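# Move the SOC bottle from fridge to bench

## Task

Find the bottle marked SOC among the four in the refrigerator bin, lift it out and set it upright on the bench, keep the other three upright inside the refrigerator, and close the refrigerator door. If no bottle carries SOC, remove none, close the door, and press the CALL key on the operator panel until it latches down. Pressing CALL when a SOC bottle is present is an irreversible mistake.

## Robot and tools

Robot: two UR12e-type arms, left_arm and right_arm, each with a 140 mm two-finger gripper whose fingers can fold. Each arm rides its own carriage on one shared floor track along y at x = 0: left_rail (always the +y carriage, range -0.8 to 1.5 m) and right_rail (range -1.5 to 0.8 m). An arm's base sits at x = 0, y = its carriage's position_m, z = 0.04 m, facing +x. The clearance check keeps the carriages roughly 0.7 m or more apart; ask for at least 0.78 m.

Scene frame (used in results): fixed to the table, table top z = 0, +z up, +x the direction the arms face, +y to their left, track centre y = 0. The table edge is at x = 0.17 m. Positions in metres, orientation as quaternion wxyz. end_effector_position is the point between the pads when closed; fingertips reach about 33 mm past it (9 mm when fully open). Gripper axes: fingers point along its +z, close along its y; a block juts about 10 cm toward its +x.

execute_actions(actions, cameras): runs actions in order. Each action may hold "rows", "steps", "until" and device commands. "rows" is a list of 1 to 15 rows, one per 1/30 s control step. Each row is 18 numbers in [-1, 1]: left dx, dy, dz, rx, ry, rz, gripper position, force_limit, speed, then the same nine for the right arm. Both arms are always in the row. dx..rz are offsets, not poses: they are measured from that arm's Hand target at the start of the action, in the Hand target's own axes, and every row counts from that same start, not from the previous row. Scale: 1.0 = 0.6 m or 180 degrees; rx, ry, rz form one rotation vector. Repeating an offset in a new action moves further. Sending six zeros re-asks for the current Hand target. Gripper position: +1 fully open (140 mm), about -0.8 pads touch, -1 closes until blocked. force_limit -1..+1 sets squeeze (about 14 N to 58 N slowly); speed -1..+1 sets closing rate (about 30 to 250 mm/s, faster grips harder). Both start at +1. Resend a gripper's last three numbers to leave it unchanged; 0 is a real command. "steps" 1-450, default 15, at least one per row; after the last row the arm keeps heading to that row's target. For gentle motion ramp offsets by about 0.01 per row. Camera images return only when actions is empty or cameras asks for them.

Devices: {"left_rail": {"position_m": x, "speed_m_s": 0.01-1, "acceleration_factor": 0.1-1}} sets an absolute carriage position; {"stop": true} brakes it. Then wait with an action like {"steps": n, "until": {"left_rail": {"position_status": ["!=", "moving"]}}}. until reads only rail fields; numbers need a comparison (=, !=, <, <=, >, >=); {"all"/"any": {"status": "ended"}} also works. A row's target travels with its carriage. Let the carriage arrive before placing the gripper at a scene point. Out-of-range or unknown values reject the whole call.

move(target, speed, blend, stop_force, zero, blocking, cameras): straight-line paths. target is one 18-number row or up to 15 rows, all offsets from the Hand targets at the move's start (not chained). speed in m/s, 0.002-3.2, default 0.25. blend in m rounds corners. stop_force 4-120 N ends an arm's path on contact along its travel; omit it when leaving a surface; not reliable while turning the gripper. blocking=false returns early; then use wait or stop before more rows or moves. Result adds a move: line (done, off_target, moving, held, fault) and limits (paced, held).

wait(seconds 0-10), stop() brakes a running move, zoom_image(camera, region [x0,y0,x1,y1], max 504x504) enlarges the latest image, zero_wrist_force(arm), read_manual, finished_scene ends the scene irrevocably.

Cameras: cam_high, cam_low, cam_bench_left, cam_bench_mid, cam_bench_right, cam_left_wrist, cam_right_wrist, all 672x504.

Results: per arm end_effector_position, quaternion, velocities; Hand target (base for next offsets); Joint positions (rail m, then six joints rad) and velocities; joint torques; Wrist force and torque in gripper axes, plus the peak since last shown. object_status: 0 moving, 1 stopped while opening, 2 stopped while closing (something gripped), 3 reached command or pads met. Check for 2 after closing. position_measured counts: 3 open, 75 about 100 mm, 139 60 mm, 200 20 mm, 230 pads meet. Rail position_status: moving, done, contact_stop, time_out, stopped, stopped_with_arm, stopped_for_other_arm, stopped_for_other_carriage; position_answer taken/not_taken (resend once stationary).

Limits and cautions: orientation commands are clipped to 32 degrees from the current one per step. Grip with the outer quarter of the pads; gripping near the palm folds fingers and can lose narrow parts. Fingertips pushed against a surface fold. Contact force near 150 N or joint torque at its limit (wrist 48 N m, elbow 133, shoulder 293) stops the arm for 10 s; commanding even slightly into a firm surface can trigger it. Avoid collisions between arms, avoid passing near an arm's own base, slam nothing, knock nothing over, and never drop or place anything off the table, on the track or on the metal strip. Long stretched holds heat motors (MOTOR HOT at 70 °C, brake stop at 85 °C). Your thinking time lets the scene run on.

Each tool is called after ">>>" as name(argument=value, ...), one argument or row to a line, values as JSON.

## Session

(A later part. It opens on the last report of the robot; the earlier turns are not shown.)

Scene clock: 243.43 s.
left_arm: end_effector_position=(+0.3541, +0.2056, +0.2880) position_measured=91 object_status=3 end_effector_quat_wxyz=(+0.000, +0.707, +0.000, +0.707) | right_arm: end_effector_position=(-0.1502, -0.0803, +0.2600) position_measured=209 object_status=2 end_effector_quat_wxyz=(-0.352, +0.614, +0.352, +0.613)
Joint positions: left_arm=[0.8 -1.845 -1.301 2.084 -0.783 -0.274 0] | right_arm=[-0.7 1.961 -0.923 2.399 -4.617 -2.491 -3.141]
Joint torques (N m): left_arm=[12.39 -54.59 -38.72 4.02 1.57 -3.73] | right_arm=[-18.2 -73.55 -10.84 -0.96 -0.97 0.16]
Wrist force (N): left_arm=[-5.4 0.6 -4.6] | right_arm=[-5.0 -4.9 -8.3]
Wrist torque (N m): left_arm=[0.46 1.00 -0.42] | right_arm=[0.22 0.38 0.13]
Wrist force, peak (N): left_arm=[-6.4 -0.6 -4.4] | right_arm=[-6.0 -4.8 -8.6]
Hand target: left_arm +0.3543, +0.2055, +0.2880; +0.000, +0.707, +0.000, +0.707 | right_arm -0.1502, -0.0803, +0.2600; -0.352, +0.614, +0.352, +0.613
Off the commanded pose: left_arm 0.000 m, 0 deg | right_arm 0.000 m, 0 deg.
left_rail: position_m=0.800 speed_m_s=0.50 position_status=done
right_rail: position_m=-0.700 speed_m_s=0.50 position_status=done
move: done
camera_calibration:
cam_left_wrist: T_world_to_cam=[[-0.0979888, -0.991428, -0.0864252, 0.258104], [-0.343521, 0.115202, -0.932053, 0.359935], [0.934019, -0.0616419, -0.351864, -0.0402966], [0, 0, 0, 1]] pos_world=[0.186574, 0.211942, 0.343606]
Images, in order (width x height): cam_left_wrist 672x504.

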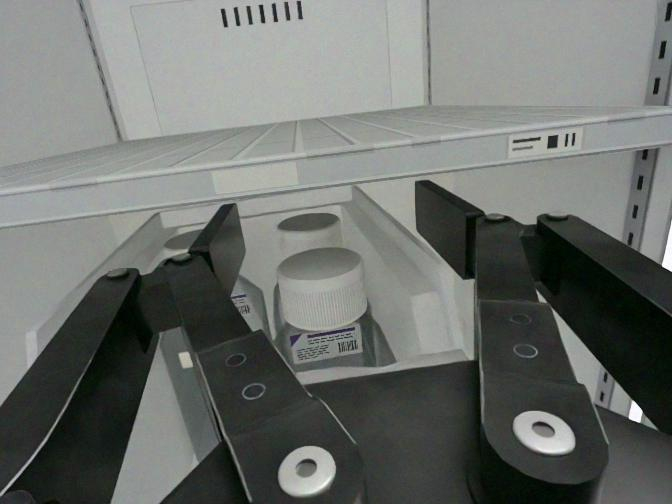

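>>> move(
  target=[0,0,-0.45,0,0,0,0.3,-0.3,0, 0,0,0,0,0,0,-1,-0.3,-1],
  speed=0.25,
)

>>> execute_actions(
  actions=[
    {"left_rail":{"position_m":1.2,"speed_m_s":0.6,"acceleration_factor":0.6},"steps":200,"until":{"left_rail":{"position_status":["!=","moving"]}}},
  ],
)

>>> move(
  target=[-0.0633,0.45,0.26,-0.1944,0,0,0.3,-0.3,0, 0,0,0,0,0,0,-1,-0.3,-1],
  speed=0.3,
  cameras=["cam_left_wrist"],
)

>>> zoom_image(
  camera="cam_left_wrist",
  region=[200, 100, 460, 360],
)

Scene clock: 246.73 s.
left_arm: end_effector_position=(+0.0846, +0.2055, +0.2880) position_measured=91 object_status=3 end_effector_quat_wxyz=(+0.000, +0.707, +0.000, +0.707) | right_arm: end_effector_position=(-0.1502, -0.0803, +0.2600) position_measured=209 object_status=2 end_effector_quat_wxyz=(-0.352, +0.614, +0.352, +0.613)
Joint positions: left_arm=[0.8 -2.25 -1.229 1.98 -0.751 -0.679 0] | right_arm=[-0.7 1.961 -0.923 2.399 -4.617 -2.491 -3.141]
Joint torques (N m): left_arm=[-10.09 -57.39 -41.92 5.07 -1.12 -3.56] | right_arm=[-18.9 -73.56 -12.03 -0.96 -0.83 0.33]
Wrist force (N): left_arm=[-6.2 0.1 -4.7] | right_arm=[-5.1 -4.6 -7.8]
Wrist torque (N m): left_arm=[0.31 1.24 -0.47] | right_arm=[0.28 0.36 0.13]
Wrist force, peak (N): left_arm=[-6.6 0.3 -6.3] | right_arm=[-5.8 -4.8 -8.9]
Hand target: left_arm +0.0843, +0.2055, +0.2880; +0.000, +0.707, +0.000, +0.707 | right_arm -0.1502, -0.0803, +0.2600; -0.352, +0.614, +0.352, +0.613
Off the commanded pose: left_arm 0.000 m, 0 deg | right_arm 0.000 m, 0 deg.
left_rail: position_m=0.800 speed_m_s=0.50 position_status=done
right_rail: position_m=-0.700 speed_m_s=0.50 position_status=done
move: done

Scene clock: 248.50 s.
left_arm: end_effector_position=(+0.0843, +0.6055, +0.2880) position_measured=91 object_status=3 end_effector_quat_wxyz=(+0.000, +0.707, +0.000, +0.707) | right_arm: end_effector_position=(-0.1502, -0.0803, +0.2600) position_measured=209 object_status=2 end_effector_quat_wxyz=(-0.352, +0.614, +0.352, +0.613)
Joint positions: left_arm=[1.2 -2.25 -1.228 1.98 -0.751 -0.679 0] | right_arm=[-0.7 1.961 -0.923 2.399 -4.617 -2.491 -3.141]
Joint torques (N m): left_arm=[-5.41 -61.12 -32.5 2.63 0.87 -3.68] | right_arm=[-18.67 -72.81 -11.47 -0.79 -0.94 0.06]
Wrist force (N): left_arm=[-6.4 -0.1 -4.4] | right_arm=[-5.2 -4.9 -8.3]
Wrist torque (N m): left_arm=[0.28 1.29 -0.47] | right_arm=[0.21 0.33 0.13]
Wrist force, peak (N): left_arm=[-6.6 1.4 -4.6] | right_arm=[-6.2 -4.6 -8.7]
Hand target: left_arm +0.0843, +0.6055, +0.2880; +0.000, +0.707, +0.000, +0.707 | right_arm -0.1502, -0.0803, +0.2600; -0.352, +0.614, +0.352, +0.613
Tool commands: left_gripper/position=+0.3 left_gripper/force_limit=-0.3 left_gripper/speed=+0.0 right_gripper/position=-1.0 right_gripper/force_limit=-0.3 right_gripper/speed=-1.0
Off the commanded pose: left_arm 0.000 m, 0 deg | right_arm 0.000 m, 0 deg.
left_rail: position_m=1.200 speed_m_s=0.60 position_status=done
right_rail: position_m=-0.700 speed_m_s=0.50 position_status=done

Scene clock: 250.47 s.
left_arm: end_effector_position=(+0.2402, +0.3356, +0.2501) position_measured=91 object_status=3 end_effector_quat_wxyz=(+0.213, +0.674, -0.212, +0.674) | right_arm: end_effector_position=(-0.1502, -0.0803, +0.2600) position_measured=209 object_status=2 end_effector_quat_wxyz=(-0.352, +0.614, +0.352, +0.613)
Joint positions: left_arm=[1.2 -1.892 -1.152 1.953 -0.802 0.29 0] | right_arm=[-0.7 1.961 -0.923 2.399 -4.617 -2.491 -3.141]
Joint torques (N m): left_arm=[14.9 -62.68 -42.62 -3.73 2.42 3.55] | right_arm=[-17.15 -74.87 -10.72 -1.15 -1.03 0.19]
Wrist force (N): left_arm=[-5.7 -0.8 -4.1] | right_arm=[-5.0 -4.3 -8.4]
Wrist torque (N m): left_arm=[0.10 1.06 -0.66] | right_arm=[0.35 0.35 0.14]
Wrist force, peak (N): left_arm=[-6.4 -0.8 -5.9] | right_arm=[-5.6 -4.8 -9.1]
Hand target: left_arm +0.2403, +0.3355, +0.2501; +0.213, +0.674, -0.213, +0.674 | right_arm -0.1502, -0.0803, +0.2600; -0.352, +0.614, +0.352, +0.613
Off the commanded pose: left_arm 0.000 m, 0 deg | right_arm 0.000 m, 0 deg.
left_rail: position_m=1.200 speed_m_s=0.60 position_status=done
right_rail: position_m=-0.700 speed_m_s=0.50 position_status=done
move: done
camera_calibration:
cam_left_wrist: T_world_to_cam=[[-0.648644, -0.756158, -0.0865296, 0.425998], [-0.215225, 0.291288, -0.93211, 0.180604], [0.730027, -0.585984, -0.351686, 0.285771], [0, 0, 0, 1]] pos_world=[0.106571, 0.43697, 0.305706]
Images, in order (width x height): cam_left_wrist 672x504.

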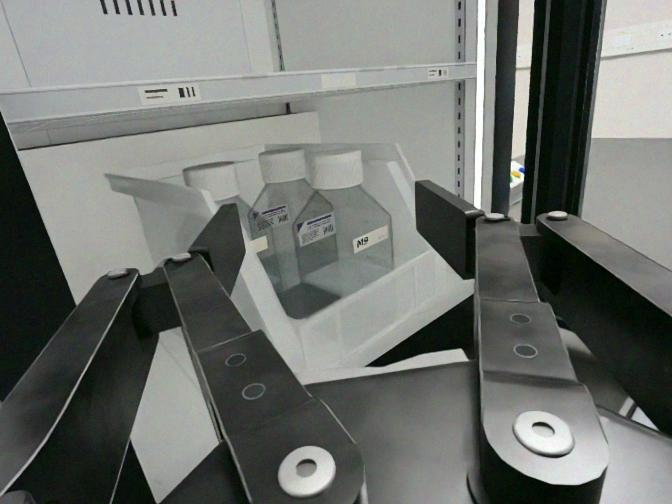

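Scaled by 1.938 from the camera's 672x504 image, which has a finer 960x720 frame.

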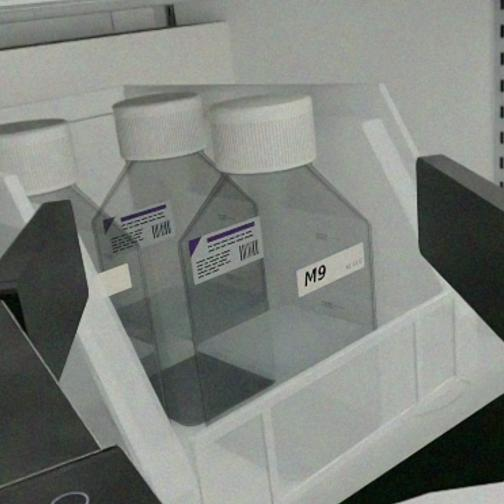

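>>> move(
  target=[-0.008,-0.2345,-0.4495,0.1944,0,0,-0.05,-0.3,0, 0,0,0,0,0,0,-1,-0.3,-1],
  speed=0.3,
)

>>> execute_actions(
  actions=[
    {"left_rail":{"position_m":0.8,"speed_m_s":0.6,"acceleration_factor":0.6},"steps":200,"until":{"left_rail":{"position_status":["!=","moving"]}}},
  ],
)

>>> move(
  target=[0,0,0.4,0,0,0,-0.05,-0.3,0, 0,0,0,0,0,0,-1,-0.3,-1],
  speed=0.2,
  cameras=["cam_left_wrist"],
)

>>> zoom_image(
  camera="cam_left_wrist",
  region=[180, 100, 480, 330],
)

Scene clock: 255.83 s.
left_arm: end_effector_position=(+0.1001, +0.6053, +0.2452) position_measured=135 object_status=3 end_effector_quat_wxyz=(+0.000, +0.707, +0.000, +0.707) | right_arm: end_effector_position=(-0.1502, -0.0803, +0.2600) position_measured=209 object_status=2 end_effector_quat_wxyz=(-0.352, +0.614, +0.352, +0.613)
Joint positions: left_arm=[1.2 -2.23 -1.182 2.014 -0.832 -0.659 0] | right_arm=[-0.7 1.961 -0.923 2.399 -4.617 -2.491 -3.141]
Joint torques (N m): left_arm=[-14.69 -84.09 -22.95 -0.45 -1.66 -3.69] | right_arm=[-16.96 -74.1 -11.73 -1.27 -1.07 -0.1]
Wrist force (N): left_arm=[-5.7 -0.2 -4.1] | right_arm=[-5.3 -4.5 -8.2]
Wrist torque (N m): left_arm=[0.25 1.06 -0.58] | right_arm=[0.30 0.38 0.14]
Wrist force, peak (N): left_arm=[-6.3 -1.2 -4.6] | right_arm=[-5.5 -5.5 -8.6]
Hand target: left_arm +0.1001, +0.6054, +0.2452; +0.000, +0.707, +0.000, +0.707 | right_arm -0.1502, -0.0803, +0.2600; -0.352, +0.614, +0.352, +0.613
Off the commanded pose: left_arm 0.000 m, 0 deg | right_arm 0.000 m, 0 deg.
left_rail: position_m=1.200 speed_m_s=0.60 position_status=done
right_rail: position_m=-0.700 speed_m_s=0.50 position_status=done
move: done

Scene clock: 257.60 s.
left_arm: end_effector_position=(+0.1001, +0.2055, +0.2452) position_measured=135 object_status=3 end_effector_quat_wxyz=(+0.000, +0.707, +0.000, +0.707) | right_arm: end_effector_position=(-0.1502, -0.0803, +0.2600) position_measured=209 object_status=2 end_effector_quat_wxyz=(-0.352, +0.614, +0.352, +0.613)
Joint positions: left_arm=[0.8 -2.23 -1.182 2.014 -0.832 -0.659 0] | right_arm=[-0.7 1.961 -0.923 2.399 -4.617 -2.491 -3.141]
Joint torques (N m): left_arm=[-6.73 -72.78 -35.41 1.96 0.33 -4.05] | right_arm=[-16.17 -72.8 -11.36 -1.29 -1.27 -0.17]
Wrist force (N): left_arm=[-6.1 -0.5 -3.8] | right_arm=[-5.4 -5.0 -8.4]
Wrist torque (N m): left_arm=[0.18 1.14 -0.59] | right_arm=[0.20 0.35 0.13]
Wrist force, peak (N): left_arm=[-6.2 1.3 -3.9] | right_arm=[-5.7 -4.9 -8.8]
Hand target: left_arm +0.1001, +0.2055, +0.2452; +0.000, +0.707, +0.000, +0.707 | right_arm -0.1502, -0.0803, +0.2600; -0.352, +0.614, +0.352, +0.613
Tool commands: left_gripper/position=-0.05 left_gripper/force_limit=-0.3 left_gripper/speed=+0.0 right_gripper/position=-1.0 right_gripper/force_limit=-0.3 right_gripper/speed=-1.0
Off the commanded pose: left_arm 0.000 m, 0 deg | right_arm 0.000 m, 0 deg.
left_rail: position_m=0.800 speed_m_s=0.60 position_status=done
right_rail: position_m=-0.700 speed_m_s=0.50 position_status=done

Scene clock: 259.53 s.
left_arm: end_effector_position=(+0.3399, +0.2054, +0.2452) position_measured=135 object_status=3 end_effector_quat_wxyz=(+0.000, +0.707, +0.000, +0.707) | right_arm: end_effector_position=(-0.1502, -0.0803, +0.2600) position_measured=209 object_status=2 end_effector_quat_wxyz=(-0.352, +0.614, +0.352, +0.613)
Joint positions: left_arm=[0.8 -1.869 -1.241 2.107 -0.866 -0.298 -0.001] | right_arm=[-0.7 1.961 -0.923 2.399 -4.617 -2.491 -3.141]
Joint torques (N m): left_arm=[9.98 -50.29 -38.87 3.91 3.28 3.74] | right_arm=[-15.87 -74.58 -10.6 -1.1 -1.29 0.29]
Wrist force (N): left_arm=[-5.1 -2.6 -5.4] | right_arm=[-5.3 -4.1 -7.9]
Wrist torque (N m): left_arm=[0.35 0.93 -0.44] | right_arm=[0.28 0.32 0.13]
Wrist force, peak (N): left_arm=[-5.8 -0.2 -5.8] | right_arm=[-5.7 -5.0 -8.9]
Hand target: left_arm +0.3401, +0.2054, +0.2452; +0.000, +0.707, +0.000, +0.707 | right_arm -0.1502, -0.0803, +0.2600; -0.352, +0.614, +0.352, +0.613
Off the commanded pose: left_arm 0.000 m, 0 deg | right_arm 0.000 m, 0 deg.
left_rail: position_m=0.800 speed_m_s=0.60 position_status=done
right_rail: position_m=-0.700 speed_m_s=0.50 position_status=done
move: done
camera_calibration:
cam_left_wrist: T_world_to_cam=[[-0.0979888, -0.991428, -0.0864252, 0.252904], [-0.343521, 0.115202, -0.932053, 0.315142], [0.934019, -0.0616419, -0.351864, -0.0420061], [0, 0, 0, 1]] pos_world=[0.172274, 0.211842, 0.300806]
Images, in order (width x height): cam_left_wrist 672x504.

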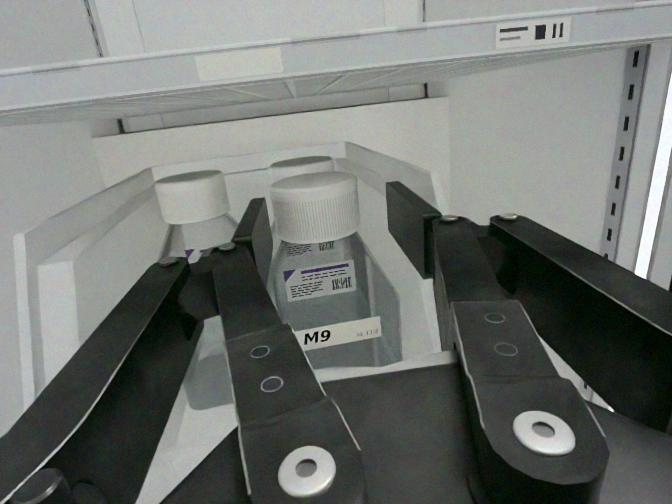

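Scaled by 1.680 from the camera's 672x504 image, which has a finer 960x720 frame.

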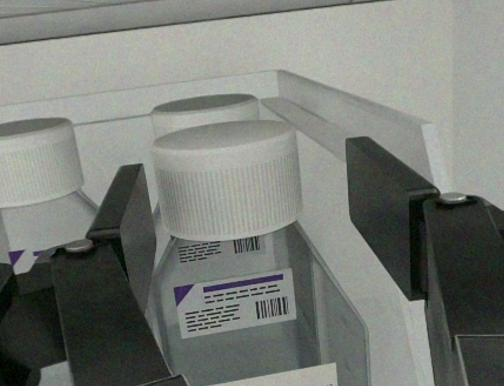

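>>> move(
  target=[-0.0055,-0.006,0.065,0,0,0,-0.05,-0.3,0, 0,0,0,0,0,0,-1,-0.3,-1],
  speed=0.08,
  stop_force=10,
  cameras=["cam_left_wrist"],
)

>>> zoom_image(
  camera="cam_left_wrist",
  region=[180, 100, 480, 330],
)

Scene clock: 264.37 s.
left_arm: end_effector_position=(+0.3791, +0.2090, +0.2419) position_measured=135 object_status=3 end_effector_quat_wxyz=(+0.000, +0.707, +0.000, +0.707) | right_arm: end_effector_position=(-0.1502, -0.0803, +0.2600) position_measured=209 object_status=2 end_effector_quat_wxyz=(-0.352, +0.614, +0.352, +0.613)
Joint positions: left_arm=[0.8 -1.804 -1.24 2.114 -0.874 -0.233 -0.001] | right_arm=[-0.7 1.961 -0.923 2.399 -4.617 -2.491 -3.141]
Joint torques (N m): left_arm=[14.91 -51.68 -24.04 -2.02 2.39 4.03] | right_arm=[-17.46 -72.6 -10.77 -1.17 -1.09 -0.19]
Wrist force (N): left_arm=[-5.2 -1.3 -4.5] | right_arm=[-5.1 -4.4 -8.7]
Wrist torque (N m): left_arm=[0.32 0.95 -0.43] | right_arm=[0.27 0.27 0.14]
Wrist force, peak (N): left_arm=[-5.9 -2.6 -5.6] | right_arm=[-5.7 -5.0 -8.7]
Hand target: left_arm +0.3791, +0.2090, +0.2419; +0.000, +0.707, +0.000, +0.707 | right_arm -0.1502, -0.0803, +0.2600; -0.352, +0.614, +0.352, +0.613
Off the commanded pose: left_arm 0.000 m, 0 deg | right_arm 0.000 m, 0 deg.
left_rail: position_m=0.800 speed_m_s=0.60 position_status=done
right_rail: position_m=-0.700 speed_m_s=0.50 position_status=done
move: done
camera_calibration:
cam_left_wrist: T_world_to_cam=[[-0.0979807, -0.991428, -0.0864294, 0.25993], [-0.343434, 0.115197, -0.932085, 0.325122], [0.934052, -0.0616436, -0.351777, -0.0795975], [0, 0, 0, 1]] pos_world=[0.211474, 0.215342, 0.297506]
Images, in order (width x height): cam_left_wrist 672x504.

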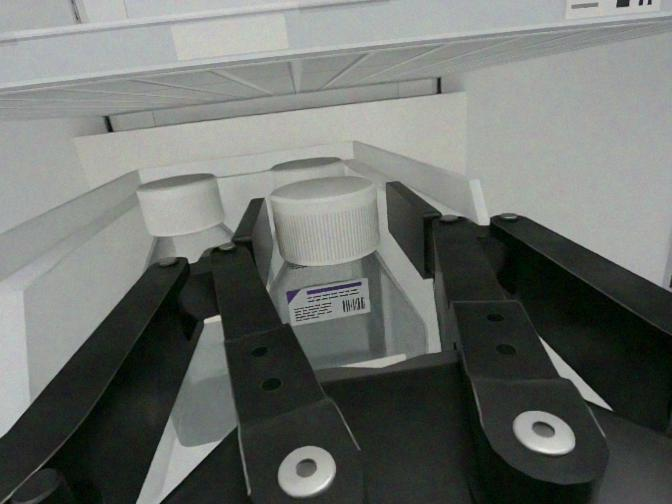

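Scaled by 1.680 from the camera's 672x504 image, which has a finer 960x720 frame.

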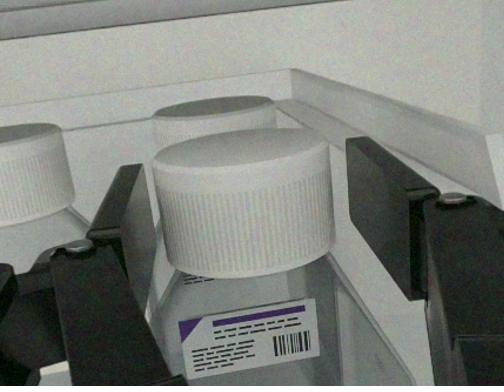

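>>> move(
  target=[
    [0,-0.003,-0.0117,0,0,0,-0.05,-0.3,0, 0,0,0,0,0,0,-1,-0.3,-1],
    [0,-0.003,-0.0117,0,0,0,-1,-0.3,-1, 0,0,0,0,0,0,-1,-0.3,-1],
  ],
  speed=0.05,
)

>>> wait(
  seconds=0.7,
  cameras=["cam_left_wrist"],
)

Scene clock: 266.27 s.
left_arm: end_effector_position=(+0.3721, +0.2108, +0.2419) position_measured=159 object_status=0 end_effector_quat_wxyz=(+0.000, +0.707, +0.000, +0.707) | right_arm: end_effector_position=(-0.1502, -0.0803, +0.2600) position_measured=209 object_status=2 end_effector_quat_wxyz=(-0.352, +0.614, +0.352, +0.613)
Joint positions: left_arm=[0.8 -1.817 -1.242 2.118 -0.875 -0.246 -0.001] | right_arm=[-0.7 1.961 -0.923 2.399 -4.617 -2.491 -3.141]
Joint torques (N m): left_arm=[-13.66 -78.46 -23.61 -1.7 -0.88 2.61] | right_arm=[-18.14 -73.18 -10.9 -1.26 -1.36 -0.24]
Wrist force (N): left_arm=[-4.7 -0.8 -4.4] | right_arm=[-5.9 -4.7 -8.3]
Wrist torque (N m): left_arm=[0.33 1.00 -0.43] | right_arm=[0.20 0.41 0.13]
Wrist force, peak (N): left_arm=[-5.2 -1.3 -4.5] | right_arm=[-5.7 -5.1 -8.4]
Hand target: left_arm +0.3720, +0.2108, +0.2419; +0.000, +0.707, +0.000, +0.707 | right_arm -0.1502, -0.0803, +0.2600; -0.352, +0.614, +0.352, +0.613
Off the commanded pose: left_arm 0.000 m, 0 deg | right_arm 0.000 m, 0 deg.
left_rail: position_m=0.800 speed_m_s=0.60 position_status=done
right_rail: position_m=-0.700 speed_m_s=0.50 position_status=done
move: done

Scene clock: 266.97 s.
left_arm: end_effector_position=(+0.3721, +0.2108, +0.2419) position_measured=159 object_status=2 end_effector_quat_wxyz=(+0.000, +0.707, +0.000, +0.707) | right_arm: end_effector_position=(-0.1502, -0.0803, +0.2600) position_measured=209 object_status=2 end_effector_quat_wxyz=(-0.352, +0.614, +0.352, +0.613)
Joint positions: left_arm=[0.8 -1.817 -1.242 2.118 -0.875 -0.246 -0.001] | right_arm=[-0.7 1.961 -0.923 2.399 -4.617 -2.491 -3.141]
Joint torques (N m): left_arm=[-14.34 -77.56 -24.68 -1.75 -0.17 3.76] | right_arm=[-18.1 -71.24 -10.33 -1.53 -0.63 -0.13]
Wrist force (N): left_arm=[-3.7 -0.9 -4.5] | right_arm=[-5.0 -4.3 -8.5]
Wrist torque (N m): left_arm=[0.31 0.90 -0.42] | right_arm=[0.30 0.39 0.13]
Wrist force, peak (N): left_arm=[-4.4 -0.9 -4.8] | right_arm=[-5.8 -4.6 -8.3]
Hand target: left_arm +0.3720, +0.2108, +0.2419; +0.000, +0.707, +0.000, +0.707 | right_arm -0.1502, -0.0803, +0.2600; -0.352, +0.614, +0.352, +0.613
Tool commands: left_gripper/position=-1.0 left_gripper/force_limit=-0.3 left_gripper/speed=-1.0 right_gripper/position=-1.0 right_gripper/force_limit=-0.3 right_gripper/speed=-1.0
Off the commanded pose: left_arm 0.000 m, 0 deg | right_arm 0.000 m, 0 deg.
left_rail: position_m=0.800 speed_m_s=0.60 position_status=done
right_rail: position_m=-0.700 speed_m_s=0.50 position_status=done
wait: 0.70 s
camera_calibration:
cam_left_wrist: T_world_to_cam=[[-0.0979807, -0.991428, -0.0864294, 0.261029], [-0.343434, 0.115197, -0.932085, 0.32251], [0.934052, -0.0616436, -0.351777, -0.0729482], [0, 0, 0, 1]] pos_world=[0.204474, 0.217142, 0.297506]
Images, in order (width x height): cam_left_wrist 672x504.

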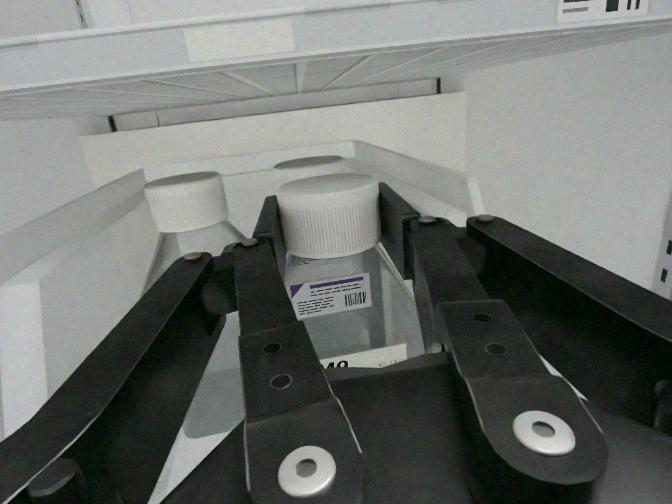

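>>> move(
  target=[
    [0.025,0,0,0,0,0,-1,-0.3,-1, 0,0,0,0,0,0,-1,-0.3,-1],
    [0.025,-0.1237,0.005,0,0,0,-1,-0.3,-1, 0,0,0,0,0,0,-1,-0.3,-1],
  ],
  speed=0.06,
  cameras=["cam_left_wrist"],
)

>>> zoom_image(
  camera="cam_left_wrist",
  region=[250, 120, 550, 420],
)

Scene clock: 269.97 s.
left_arm: end_effector_position=(+0.3751, +0.2849, +0.2569) position_measured=159 object_status=2 end_effector_quat_wxyz=(+0.000, +0.707, +0.000, +0.707) | right_arm: end_effector_position=(-0.1502, -0.0803, +0.2600) position_measured=209 object_status=2 end_effector_quat_wxyz=(-0.352, +0.614, +0.352, +0.613)
Joint positions: left_arm=[0.8 -1.848 -1.364 2.253 -0.888 -0.277 -0.001] | right_arm=[-0.7 1.961 -0.923 2.399 -4.617 -2.491 -3.141]
Joint torques (N m): left_arm=[-15.63 -61.74 -22.58 -0.79 -1.55 4.39] | right_arm=[-18.17 -73.11 -10.39 -1.44 -1.08 -0.33]
Wrist force (N): left_arm=[-9.5 0.5 -5.0] | right_arm=[-5.0 -4.8 -8.0]
Wrist torque (N m): left_arm=[0.34 0.96 -0.60] | right_arm=[0.21 0.41 0.14]
Wrist force, peak (N): left_arm=[-10.0 0.4 -4.7] | right_arm=[-5.8 -4.8 -8.5]
Hand target: left_arm +0.3751, +0.2850, +0.2569; +0.000, +0.707, +0.000, +0.707 | right_arm -0.1502, -0.0803, +0.2600; -0.352, +0.614, +0.352, +0.613
Off the commanded pose: left_arm 0.000 m, 0 deg | right_arm 0.000 m, 0 deg.
left_rail: position_m=0.800 speed_m_s=0.60 position_status=done
right_rail: position_m=-0.700 speed_m_s=0.50 position_status=done
move: done
camera_calibration:
cam_left_wrist: T_world_to_cam=[[-0.0979807, -0.991428, -0.0864294, 0.336084], [-0.343434, 0.115197, -0.932085, 0.328986], [0.934052, -0.0616436, -0.351777, -0.0659059], [0, 0, 0, 1]] pos_world=[0.207474, 0.291242, 0.312506]
Images, in order (width x height): cam_left_wrist 672x504.

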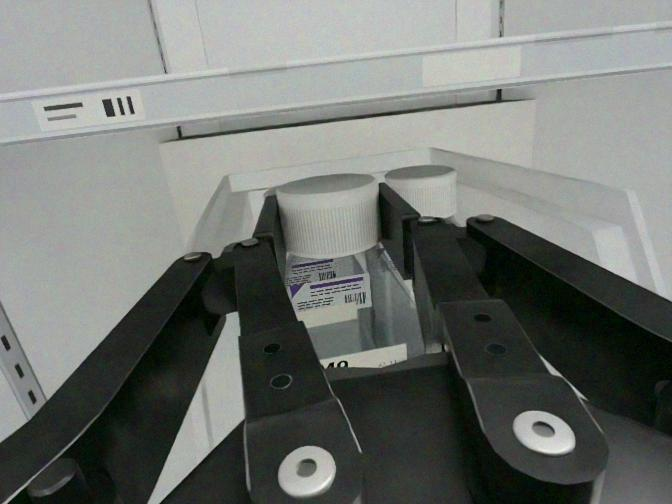

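Scaled by 1.680 from the camera's 672x504 image, which has a finer 960x720 frame.

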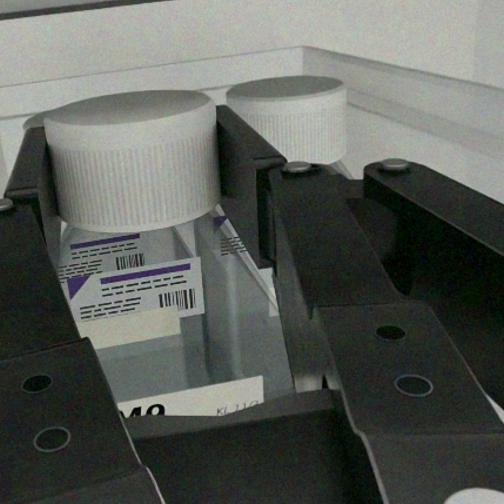

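>>> move(
  target=[
    [-0.0237,0,0,0,0,0,-1,-0.3,-1, 0,0,0,0,0,0,-1,-0.3,-1],
    [-0.0237,0,0,0,0,0,-0.05,-0.3,-0.6, 0,0,0,0,0,0,-1,-0.3,-1],
    [-0.0237,0,-0.12,0,0,0,-0.05,-0.3,-0.6, 0,0,0,0,0,0,-1,-0.3,-1],
    [0.06,0.06,-0.25,0,0,0,-0.05,-0.3,-0.6, 0,0,0,0,0,0,-1,-0.3,-1],
  ],
  speed=[0.04, 0.1, 0.1, 0.2],
  cameras=["cam_left_wrist"],
)

>>> zoom_image(
  camera="cam_left_wrist",
  region=[180, 80, 480, 360],
)

Scene clock: 274.10 s.
left_arm: end_effector_position=(+0.2253, +0.2492, +0.2927) position_measured=135 object_status=3 end_effector_quat_wxyz=(+0.000, +0.707, +0.000, +0.707) | right_arm: end_effector_position=(-0.1502, -0.0803, +0.2600) position_measured=209 object_status=2 end_effector_quat_wxyz=(-0.352, +0.614, +0.352, +0.613)
Joint positions: left_arm=[0.8 -2.092 -1.352 2.142 -0.79 -0.521 0] | right_arm=[-0.7 1.961 -0.923 2.399 -4.617 -2.491 -3.141]
Joint torques (N m): left_arm=[-15.63 -41.11 -39.79 4.7 -1.29 -3.89] | right_arm=[-17.03 -71.86 -10.46 -1.8 -1.51 -0.28]
Wrist force (N): left_arm=[-5.9 0.2 -3.7] | right_arm=[-5.9 -4.5 -8.2]
Wrist torque (N m): left_arm=[0.33 1.07 -0.41] | right_arm=[0.29 0.33 0.13]
Wrist force, peak (N): left_arm=[-9.5 0.3 -5.4] | right_arm=[-6.2 -5.3 -9.0]
Hand target: left_arm +0.2251, +0.2491, +0.2929; +0.000, +0.707, +0.000, +0.707 | right_arm -0.1502, -0.0803, +0.2600; -0.352, +0.614, +0.352, +0.613
Off the commanded pose: left_arm 0.000 m, 0 deg | right_arm 0.000 m, 0 deg.
left_rail: position_m=0.800 speed_m_s=0.60 position_status=done
right_rail: position_m=-0.700 speed_m_s=0.50 position_status=done
move: done
camera_calibration:
cam_left_wrist: T_world_to_cam=[[-0.0979924, -0.991427, -0.0864346, 0.289117], [-0.34352, 0.115212, -0.932052, 0.315103], [0.934019, -0.061642, -0.351864, 0.084475], [0, 0, 0, 1]] pos_world=[0.0576741, 0.255542, 0.348406]
Images, in order (width x height): cam_left_wrist 672x504.

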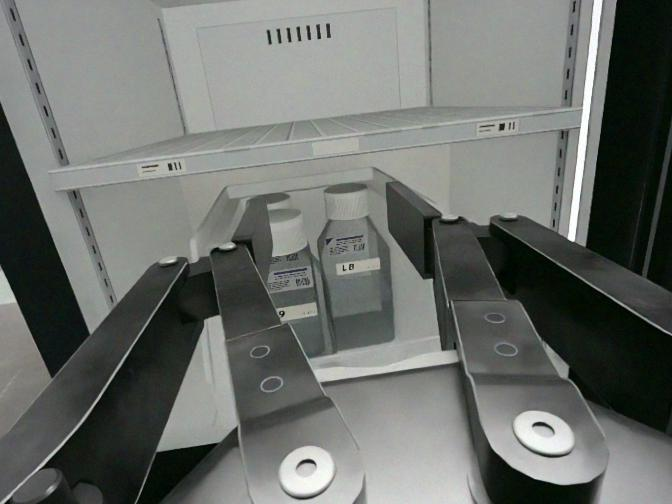

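Scaled by 1.680 from the camera's 672x504 image, which has a finer 960x720 frame.

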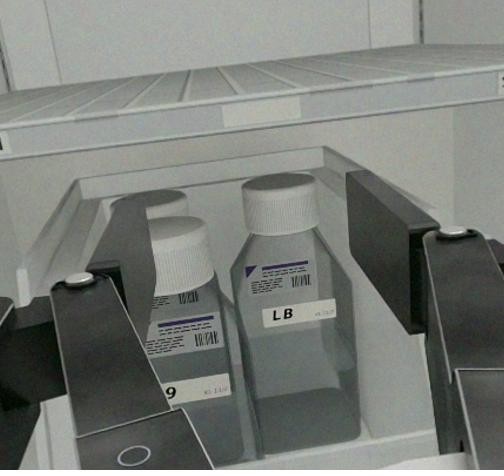

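>>> move(
  target=[
    [-0.0837,-0.0598,0.12,0,0,0,-0.05,-0.3,-0.6, 0,0,0,0,0,0,-1,-0.3,-1],
    [-0.0837,-0.0598,0.25,0,0,0,-0.05,-0.3,-0.6, 0,0,0,0,0,0,-1,-0.3,-1],
    [-0.0837,-0.0598,0.25,0,0,0,-1,-0.3,-1, 0,0,0,0,0,0,-1,-0.3,-1],
  ],
  speed=[0.2, 0.08, 0.05],
  blend=[0.02, 0, 0],
)

>>> wait(
  seconds=0.6,
  cameras=["cam_left_wrist"],
)

Scene clock: 279.20 s.
left_arm: end_effector_position=(+0.3751, +0.2849, +0.2427) position_measured=159 object_status=0 end_effector_quat_wxyz=(+0.000, +0.707, +0.000, +0.707) | right_arm: end_effector_position=(-0.1502, -0.0803, +0.2600) position_measured=209 object_status=2 end_effector_quat_wxyz=(-0.352, +0.614, +0.352, +0.613)
Joint positions: left_arm=[0.8 -1.848 -1.341 2.261 -0.92 -0.277 0] | right_arm=[-0.7 1.961 -0.923 2.399 -4.617 -2.491 -3.141]
Joint torques (N m): left_arm=[11.4 -44.05 -35.66 2.93 1.22 0.21] | right_arm=[-18.37 -72.76 -10.64 -2.1 -1.23 -0.24]
Wrist force (N): left_arm=[-9.1 -0.1 -3.6] | right_arm=[-3.9 -5.0 -8.8]
Wrist torque (N m): left_arm=[0.25 0.91 -0.58] | right_arm=[0.18 0.22 0.13]
Wrist force, peak (N): left_arm=[-9.5 0.3 -4.0] | right_arm=[-6.1 -5.0 -8.7]
Hand target: left_arm +0.3751, +0.2849, +0.2427; +0.000, +0.707, +0.000, +0.707 | right_arm -0.1502, -0.0803, +0.2600; -0.352, +0.614, +0.352, +0.613
Off the commanded pose: left_arm 0.000 m, 0 deg | right_arm 0.000 m, 0 deg.
left_rail: position_m=0.800 speed_m_s=0.60 position_status=done
right_rail: position_m=-0.700 speed_m_s=0.50 position_status=done
move: done

Scene clock: 279.80 s.
left_arm: end_effector_position=(+0.3751, +0.2849, +0.2427) position_measured=159 object_status=2 end_effector_quat_wxyz=(+0.000, +0.707, +0.000, +0.707) | right_arm: end_effector_position=(-0.1502, -0.0803, +0.2600) position_measured=209 object_status=2 end_effector_quat_wxyz=(-0.352, +0.614, +0.352, +0.613)
Joint positions: left_arm=[0.8 -1.848 -1.341 2.261 -0.92 -0.277 0] | right_arm=[-0.7 1.961 -0.923 2.399 -4.617 -2.491 -3.141]
Joint torques (N m): left_arm=[11.82 -46.98 -35.67 2 -0.45 -2.42] | right_arm=[-17.31 -71.89 -9.75 -1.9 -1.47 -0.61]
Wrist force (N): left_arm=[-9.2 0.1 -3.6] | right_arm=[-5.4 -4.8 -8.5]
Wrist torque (N m): left_arm=[0.29 0.93 -0.58] | right_arm=[0.23 0.39 0.13]
Wrist force, peak (N): left_arm=[-9.9 0.0 -3.8] | right_arm=[-5.0 -5.1 -8.8]
Hand target: left_arm +0.3751, +0.2849, +0.2427; +0.000, +0.707, +0.000, +0.707 | right_arm -0.1502, -0.0803, +0.2600; -0.352, +0.614, +0.352, +0.613
Tool commands: left_gripper/position=-1.0 left_gripper/force_limit=-0.3 left_gripper/speed=-1.0 right_gripper/position=-1.0 right_gripper/force_limit=-0.3 right_gripper/speed=-1.0
Off the commanded pose: left_arm 0.000 m, 0 deg | right_arm 0.000 m, 0 deg.
left_rail: position_m=0.800 speed_m_s=0.60 position_status=done
right_rail: position_m=-0.700 speed_m_s=0.50 position_status=done
wait: 0.60 s
camera_calibration:
cam_left_wrist: T_world_to_cam=[[-0.0980157, -0.991417, -0.0865213, 0.334888], [-0.343425, 0.115295, -0.932076, 0.315717], [0.934051, -0.0616445, -0.351778, -0.0709004], [0, 0, 0, 1]] pos_world=[0.207474, 0.291242, 0.298306]
Images, in order (width x height): cam_left_wrist 672x504.

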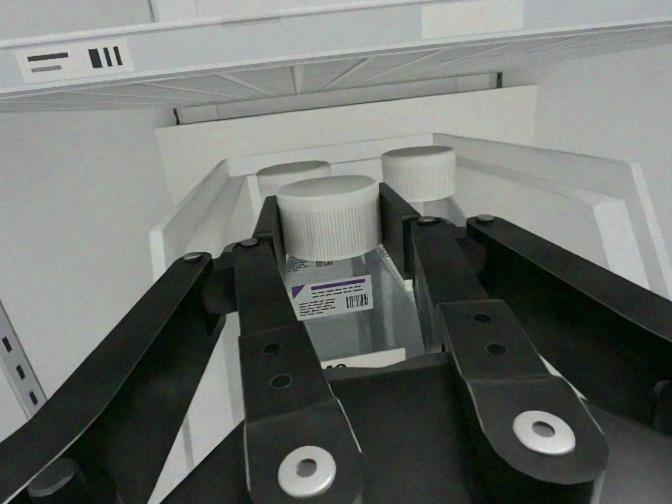

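>>> move(
  target=[
    [0.023,0,0,0,0,0,-1,-0.3,-1, 0,0,0,0,0,0,-1,-0.3,-1],
    [0.023,0.1265,-0.004,0,0,0,-1,-0.3,-1, 0,0,0,0,0,0,-1,-0.3,-1],
    [0.0,0.1265,-0.004,0,0,0,-1,-0.3,-1, 0,0,0,0,0,0,-1,-0.3,-1],
    [0.0,0.1265,-0.004,0,0,0,-0.05,-0.3,-0.6, 0,0,0,0,0,0,-1,-0.3,-1],
  ],
  speed=[0.06, 0.08, 0.04, 0.05],
  blend=[0.005, 0.005, 0, 0],
)

>>> move(
  target=[
    [0,0,-0.12,0,0,0,-0.05,-0.3,-0.6, 0,0,0,0,0,0,-1,-0.3,-1],
    [0.03,-0.1365,-0.17,0,0,0,-0.05,-0.3,-0.6, 0,0,0,0,0,0,-1,-0.3,-1],
  ],
  speed=[0.12, 0.2],
  blend=[0.02, 0],
  cameras=["cam_left_wrist"],
)

>>> zoom_image(
  camera="cam_left_wrist",
  region=[220, 140, 440, 360],
)

Scene clock: 282.73 s.
left_arm: end_effector_position=(+0.3727, +0.2090, +0.2427) position_measured=135 object_status=0 end_effector_quat_wxyz=(+0.000, +0.707, +0.000, +0.707) | right_arm: end_effector_position=(-0.1502, -0.0803, +0.2600) position_measured=209 object_status=2 end_effector_quat_wxyz=(-0.352, +0.614, +0.352, +0.613)
Joint positions: left_arm=[0.8 -1.815 -1.241 2.114 -0.873 -0.244 -0.001] | right_arm=[-0.7 1.961 -0.923 2.399 -4.617 -2.491 -3.141]
Joint torques (N m): left_arm=[5.27 -51.46 -30.06 -2.23 0.85 3.64] | right_arm=[-17.34 -73.76 -10.48 -1.9 -1.22 -0.58]
Wrist force (N): left_arm=[-4.5 -6.1 -1.4] | right_arm=[-5.5 -4.7 -9.0]
Wrist torque (N m): left_arm=[0.64 0.96 -0.31] | right_arm=[0.31 0.33 0.13]
Wrist force, peak (N): left_arm=[-10.3 0.2 -4.5] | right_arm=[-5.8 -4.8 -9.0]
Hand target: left_arm +0.3726, +0.2090, +0.2427; +0.000, +0.707, +0.000, +0.707 | right_arm -0.1502, -0.0803, +0.2600; -0.352, +0.614, +0.352, +0.613
Off the commanded pose: left_arm 0.000 m, 0 deg | right_arm 0.000 m, 0 deg.
left_rail: position_m=0.800 speed_m_s=0.60 position_status=done
right_rail: position_m=-0.700 speed_m_s=0.50 position_status=done
move: done

Scene clock: 284.50 s.
left_arm: end_effector_position=(+0.2708, +0.2907, +0.2606) position_measured=135 object_status=3 end_effector_quat_wxyz=(+0.000, +0.707, +0.000, +0.707) | right_arm: end_effector_position=(-0.1502, -0.0803, +0.2600) position_measured=209 object_status=2 end_effector_quat_wxyz=(-0.352, +0.614, +0.352, +0.613)
Joint positions: left_arm=[0.8 -2.053 -1.373 2.255 -0.881 -0.482 0] | right_arm=[-0.7 1.961 -0.923 2.399 -4.617 -2.491 -3.141]
Joint torques (N m): left_arm=[-20.11 -65.4 -20.69 4.7 -1.15 4.06] | right_arm=[-16.18 -72.75 -9.33 -1.69 -0.98 -0.74]
Wrist force (N): left_arm=[-6.3 0.3 -3.3] | right_arm=[-5.5 -4.8 -8.6]
Wrist torque (N m): left_arm=[0.34 1.18 -0.66] | right_arm=[0.24 0.29 0.13]
Wrist force, peak (N): left_arm=[-5.1 -5.5 -0.9] | right_arm=[-6.3 -5.1 -8.6]
Hand target: left_arm +0.2707, +0.2909, +0.2607; +0.000, +0.707, +0.000, +0.707 | right_arm -0.1502, -0.0803, +0.2600; -0.352, +0.614, +0.352, +0.613
Off the commanded pose: left_arm 0.000 m, 0 deg | right_arm 0.000 m, 0 deg.
left_rail: position_m=0.800 speed_m_s=0.60 position_status=done
right_rail: position_m=-0.700 speed_m_s=0.50 position_status=done
move: done
camera_calibration:
cam_left_wrist: T_world_to_cam=[[-0.0979807, -0.991428, -0.0864294, 0.332034], [-0.343434, 0.115197, -0.932085, 0.295935], [0.934052, -0.0616436, -0.351777, 0.033181], [0, 0, 0, 1]] pos_world=[0.103174, 0.297142, 0.316206]
Images, in order (width x height): cam_left_wrist 672x504.

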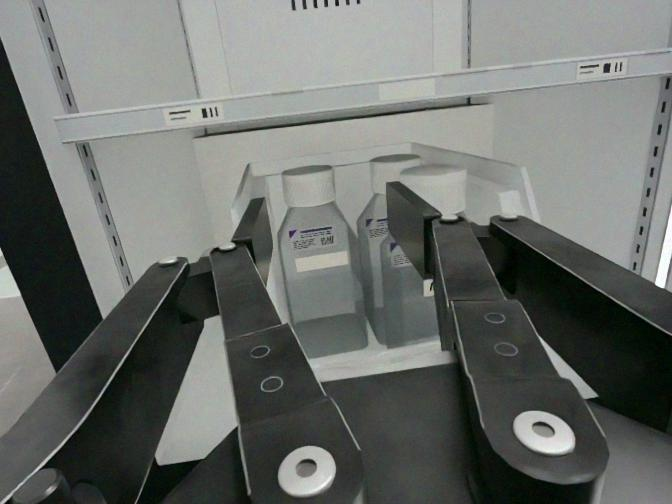

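Scaled by 2.291 from the camera's 672x504 image, which has a finer 960x720 frame.

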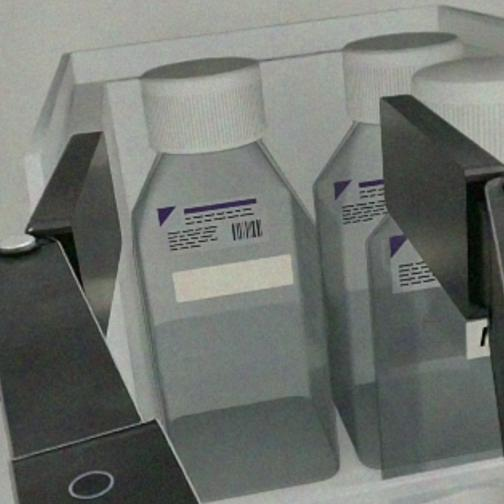

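>>> execute_actions(
  actions=[],
  cameras=["cam_bench_left", "cam_left_wrist"],
)

>>> zoom_image(
  camera="cam_bench_left",
  region=[90, 270, 190, 370],
)

Scene clock: 285.60 s.
left_arm: end_effector_position=(+0.2707, +0.2909, +0.2607) position_measured=135 object_status=3 end_effector_quat_wxyz=(+0.000, +0.707, +0.000, +0.707) | right_arm: end_effector_position=(-0.1502, -0.0803, +0.2600) position_measured=209 object_status=2 end_effector_quat_wxyz=(-0.352, +0.614, +0.352, +0.613)
Joint positions: left_arm=[0.8 -2.053 -1.374 2.255 -0.881 -0.482 0] | right_arm=[-0.7 1.961 -0.923 2.399 -4.617 -2.491 -3.141]
Joint velocities: within noise
Joint torques (N m): left_arm=[-13.55 -63.72 -22.1 4.69 -1.55 3.89] | right_arm=[-15.45 -74.05 -9.9 -1.92 -1.46 -0.82]
Wrist force (N): left_arm=[-6.1 0.0 -4.0] | right_arm=[-5.9 -4.7 -8.6]
Wrist torque (N m): left_arm=[0.27 1.13 -0.67] | right_arm=[0.27 0.40 0.13]
Wrist force, peak (N): left_arm=[-6.5 -0.2 -3.6] | right_arm=[-6.1 -5.3 -8.6]
Hand target: left_arm +0.2707, +0.2909, +0.2607; +0.000, +0.707, +0.000, +0.707 | right_arm -0.1502, -0.0803, +0.2600; -0.352, +0.614, +0.352, +0.613
Tool commands: left_gripper/position=-0.05 left_gripper/force_limit=-0.3 left_gripper/speed=-0.6 right_gripper/position=-1.0 right_gripper/force_limit=-0.3 right_gripper/speed=-1.0
Off the commanded pose: left_arm 0.000 m, 0 deg | right_arm 0.000 m, 0 deg.
left_rail: position_m=0.800 speed_m_s=0.60 position_status=done
right_rail: position_m=-0.700 speed_m_s=0.50 position_status=done
camera_calibration:
cam_left_wrist: T_world_to_cam=[[-0.0979807, -0.991428, -0.0864294, 0.332132], [-0.343434, 0.115197, -0.932085, 0.295982], [0.934052, -0.0616436, -0.351777, 0.0333158], [0, 0, 0, 1]] pos_world=[0.103074, 0.297242, 0.316306]
Images, in order (width x height): cam_bench_left 672x504, cam_left_wrist 672x504.

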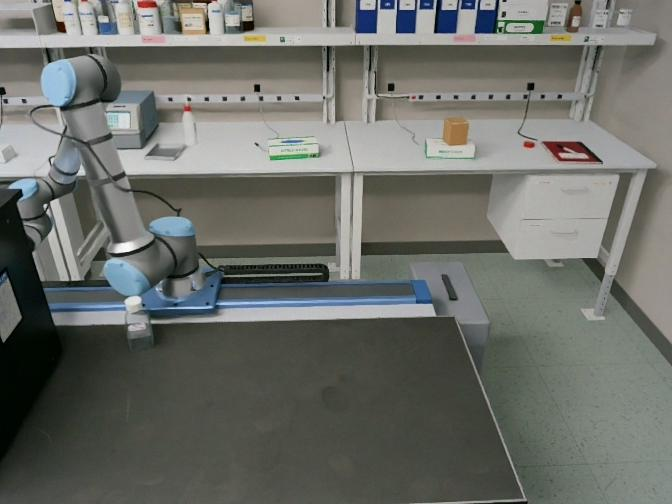

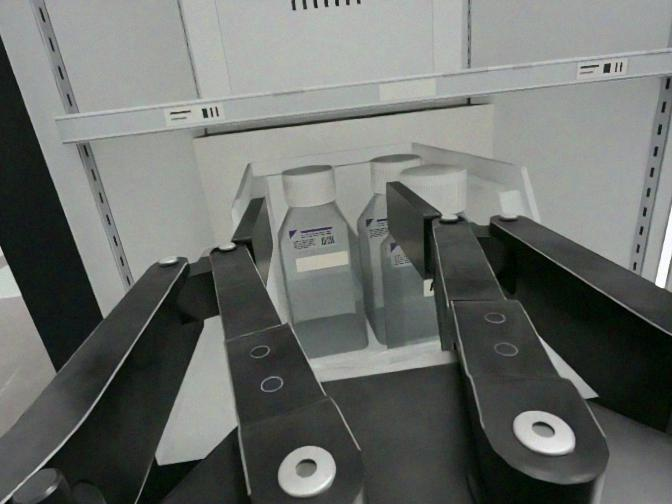

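Scaled by 5.040 from the camera's 672x504 image, which has a finer 960x720 frame.

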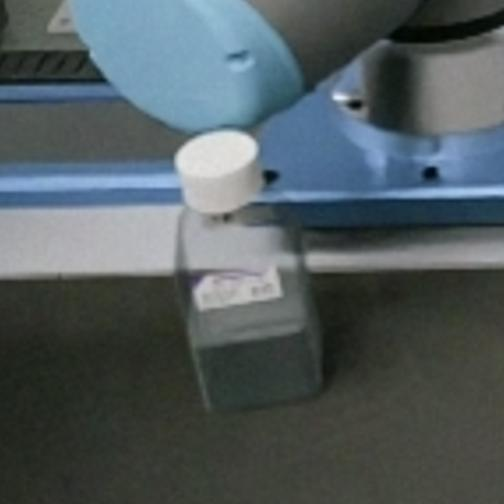

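>>> zoom_image(
  camera="cam_left_wrist",
  region=[280, 225, 360, 285],
)

Scaled by 6.300 from the camera's 672x504 image, which has a finer 960x720 frame.

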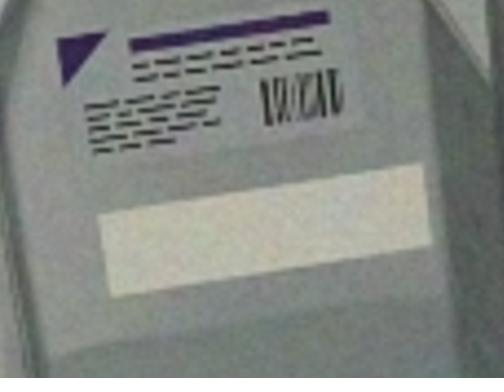

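>>> move(
  target=[-0.1417,-0.0,-0.05,0,0,0,-0.05,-0.3,-0.6, 0,0,0,0,0,0,-1,-0.3,-1],
  speed=0.2,
  cameras=["cam_left_wrist"],
)

>>> zoom_image(
  camera="cam_left_wrist",
  region=[220, 60, 440, 280],
)

Scene clock: 292.63 s.
left_arm: end_effector_position=(+0.2407, +0.2909, +0.1758) position_measured=135 object_status=3 end_effector_quat_wxyz=(+0.000, +0.707, +0.000, +0.707) | right_arm: end_effector_position=(-0.1502, -0.0803, +0.2600) position_measured=209 object_status=2 end_effector_quat_wxyz=(-0.352, +0.614, +0.352, +0.613)
Joint positions: left_arm=[0.8 -2.107 -1.218 2.283 -1.065 -0.536 0] | right_arm=[-0.7 1.961 -0.923 2.399 -4.617 -2.491 -3.141]
Joint torques (N m): left_arm=[-15.64 -37.87 -14.41 -0.73 -1.84 3.83] | right_arm=[-14.61 -72.27 -9.33 -2.13 -1.5 -0.67]
Wrist force (N): left_arm=[-6.9 0.3 -3.8] | right_arm=[-5.3 -5.0 -8.3]
Wrist torque (N m): left_arm=[0.36 1.34 -0.68] | right_arm=[0.19 0.23 0.13]
Wrist force, peak (N): left_arm=[-8.5 0.8 -4.2] | right_arm=[-6.1 -4.9 -8.6]
Hand target: left_arm +0.2407, +0.2909, +0.1756; +0.000, +0.707, +0.000, +0.707 | right_arm -0.1502, -0.0803, +0.2600; -0.352, +0.614, +0.352, +0.613
Off the commanded pose: left_arm 0.000 m, 0 deg | right_arm 0.000 m, 0 deg.
left_rail: position_m=0.800 speed_m_s=0.60 position_status=done
right_rail: position_m=-0.700 speed_m_s=0.50 position_status=done
move: done
camera_calibration:
cam_left_wrist: T_world_to_cam=[[-0.0979807, -0.991428, -0.0864294, 0.321873], [-0.343434, 0.115197, -0.932085, 0.206672], [0.934052, -0.0616436, -0.351777, 0.0314132], [0, 0, 0, 1]] pos_world=[0.073174, 0.297242, 0.231506]
Images, in order (width x height): cam_left_wrist 672x504.

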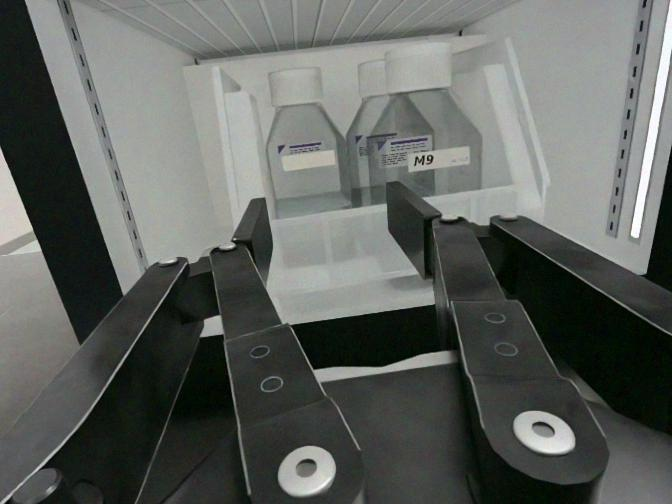

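Scaled by 2.291 from the camera's 672x504 image, which has a finer 960x720 frame.

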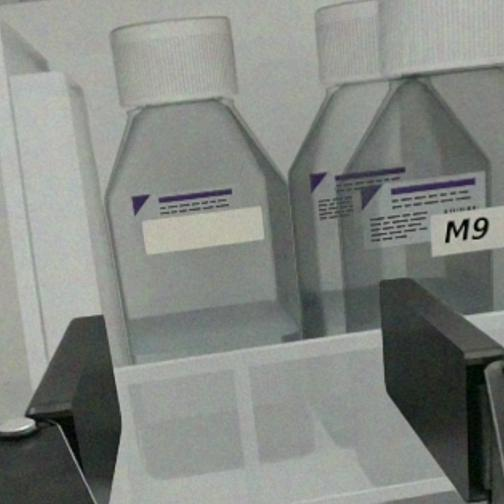

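>>> zoom_image(
  camera="cam_left_wrist",
  region=[250, 60, 370, 220],
)

Scaled by 3.150 from the camera's 672x504 image, which has a finer 960x720 frame.

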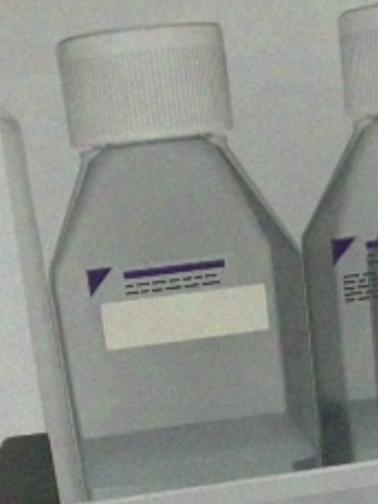

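>>> move(
  target=[0.06,0.0343,-0.25,0,0,0,0.1,-0.3,-0.2, 0,0,0,0,0,0,-1,-0.3,-1],
  speed=0.25,
)

>>> execute_actions(
  actions=[
    {"left_rail":{"position_m":1.25,"speed_m_s":0.6,"acceleration_factor":0.6},"steps":200,"until":{"left_rail":{"position_status":["!=","moving"]}}},
  ],
  cameras=["cam_left_wrist"],
)

>>> zoom_image(
  camera="cam_left_wrist",
  region=[180, 100, 480, 330],
)

Scene clock: 313.40 s.
left_arm: end_effector_position=(+0.0909, +0.2704, +0.2116) position_measured=117 object_status=3 end_effector_quat_wxyz=(+0.000, +0.707, +0.000, +0.707) | right_arm: end_effector_position=(-0.1502, -0.0803, +0.2600) position_measured=209 object_status=2 end_effector_quat_wxyz=(-0.352, +0.614, +0.352, +0.613)
Joint positions: left_arm=[0.8 -2.313 -1.202 2.14 -0.938 -0.742 0] | right_arm=[-0.7 1.961 -0.923 2.399 -4.617 -2.491 -3.141]
Joint torques (N m): left_arm=[-20.2 -50.59 -33.61 5.32 -1.12 -3.38] | right_arm=[-14.9 -73.24 -9.51 -2.13 -1.9 -0.92]
Wrist force (N): left_arm=[-5.3 0.0 -2.9] | right_arm=[-5.5 -4.7 -8.6]
Wrist torque (N m): left_arm=[0.27 0.99 -0.31] | right_arm=[0.26 0.30 0.13]
Wrist force, peak (N): left_arm=[-7.3 0.2 -4.5] | right_arm=[-6.2 -4.9 -8.9]
Hand target: left_arm +0.0907, +0.2704, +0.2116; +0.000, +0.707, +0.000, +0.707 | right_arm -0.1502, -0.0803, +0.2600; -0.352, +0.614, +0.352, +0.613
Off the commanded pose: left_arm 0.000 m, 0 deg | right_arm 0.000 m, 0 deg.
left_rail: position_m=0.800 speed_m_s=0.60 position_status=done
right_rail: position_m=-0.700 speed_m_s=0.50 position_status=done
move: done

Scene clock: 315.27 s.
left_arm: end_effector_position=(+0.0906, +0.7204, +0.2116) position_measured=117 object_status=3 end_effector_quat_wxyz=(+0.000, +0.707, +0.000, +0.707) | right_arm: end_effector_position=(-0.1502, -0.0803, +0.2600) position_measured=209 object_status=2 end_effector_quat_wxyz=(-0.352, +0.614, +0.352, +0.613)
Joint positions: left_arm=[1.25 -2.314 -1.202 2.14 -0.937 -0.743 0] | right_arm=[-0.7 1.961 -0.923 2.399 -4.617 -2.491 -3.141]
Joint torques (N m): left_arm=[-5.86 -56.75 -27.12 2.49 0.82 -3.58] | right_arm=[-14.5 -73.02 -9.51 -2 -1.83 -1.19]
Wrist force (N): left_arm=[-5.5 -0.8 -3.6] | right_arm=[-5.8 -4.7 -8.6]
Wrist torque (N m): left_arm=[0.10 1.02 -0.30] | right_arm=[0.27 0.30 0.13]
Wrist force, peak (N): left_arm=[-5.9 -0.4 -3.7] | right_arm=[-6.3 -5.1 -8.4]
Hand target: left_arm +0.0907, +0.7203, +0.2116; +0.000, +0.707, +0.000, +0.707 | right_arm -0.1502, -0.0803, +0.2600; -0.352, +0.614, +0.352, +0.613
Tool commands: left_gripper/position=+0.1 left_gripper/force_limit=-0.3 left_gripper/speed=-0.2 right_gripper/position=-1.0 right_gripper/force_limit=-0.3 right_gripper/speed=-1.0
Off the commanded pose: left_arm 0.000 m, 0 deg | right_arm 0.000 m, 0 deg.
left_rail: position_m=1.250 speed_m_s=0.60 position_status=done
right_rail: position_m=-0.700 speed_m_s=0.50 position_status=done
camera_calibration:
cam_left_wrist: T_world_to_cam=[[-0.0979807, -0.991428, -0.0864294, 0.736079], [-0.343434, 0.115197, -0.932085, 0.139015], [0.934052, -0.0616436, -0.351777, 0.210684], [0, 0, 0, 1]] pos_world=[-0.076926, 0.726742, 0.267306]
Images, in order (width x height): cam_left_wrist 672x504.

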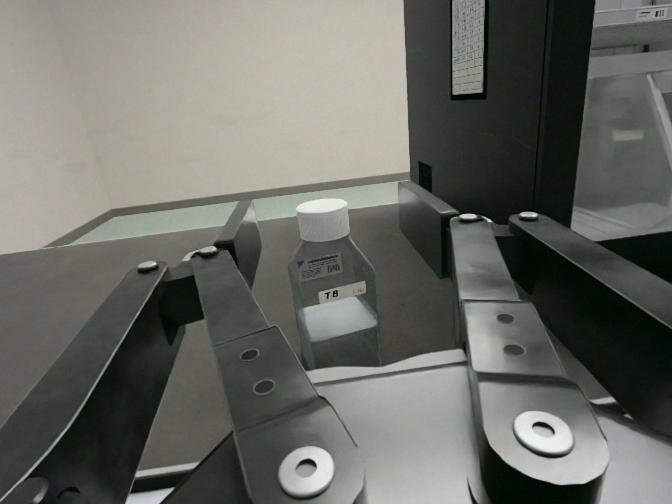

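Scaled by 1.680 from the camera's 672x504 image, which has a finer 960x720 frame.

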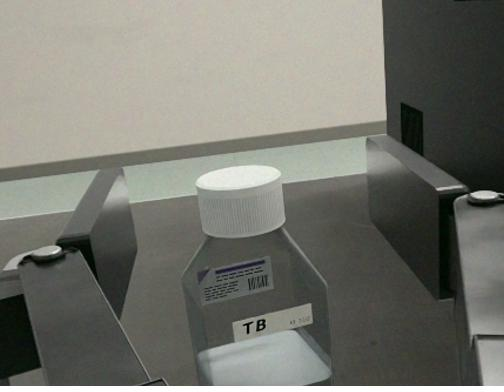

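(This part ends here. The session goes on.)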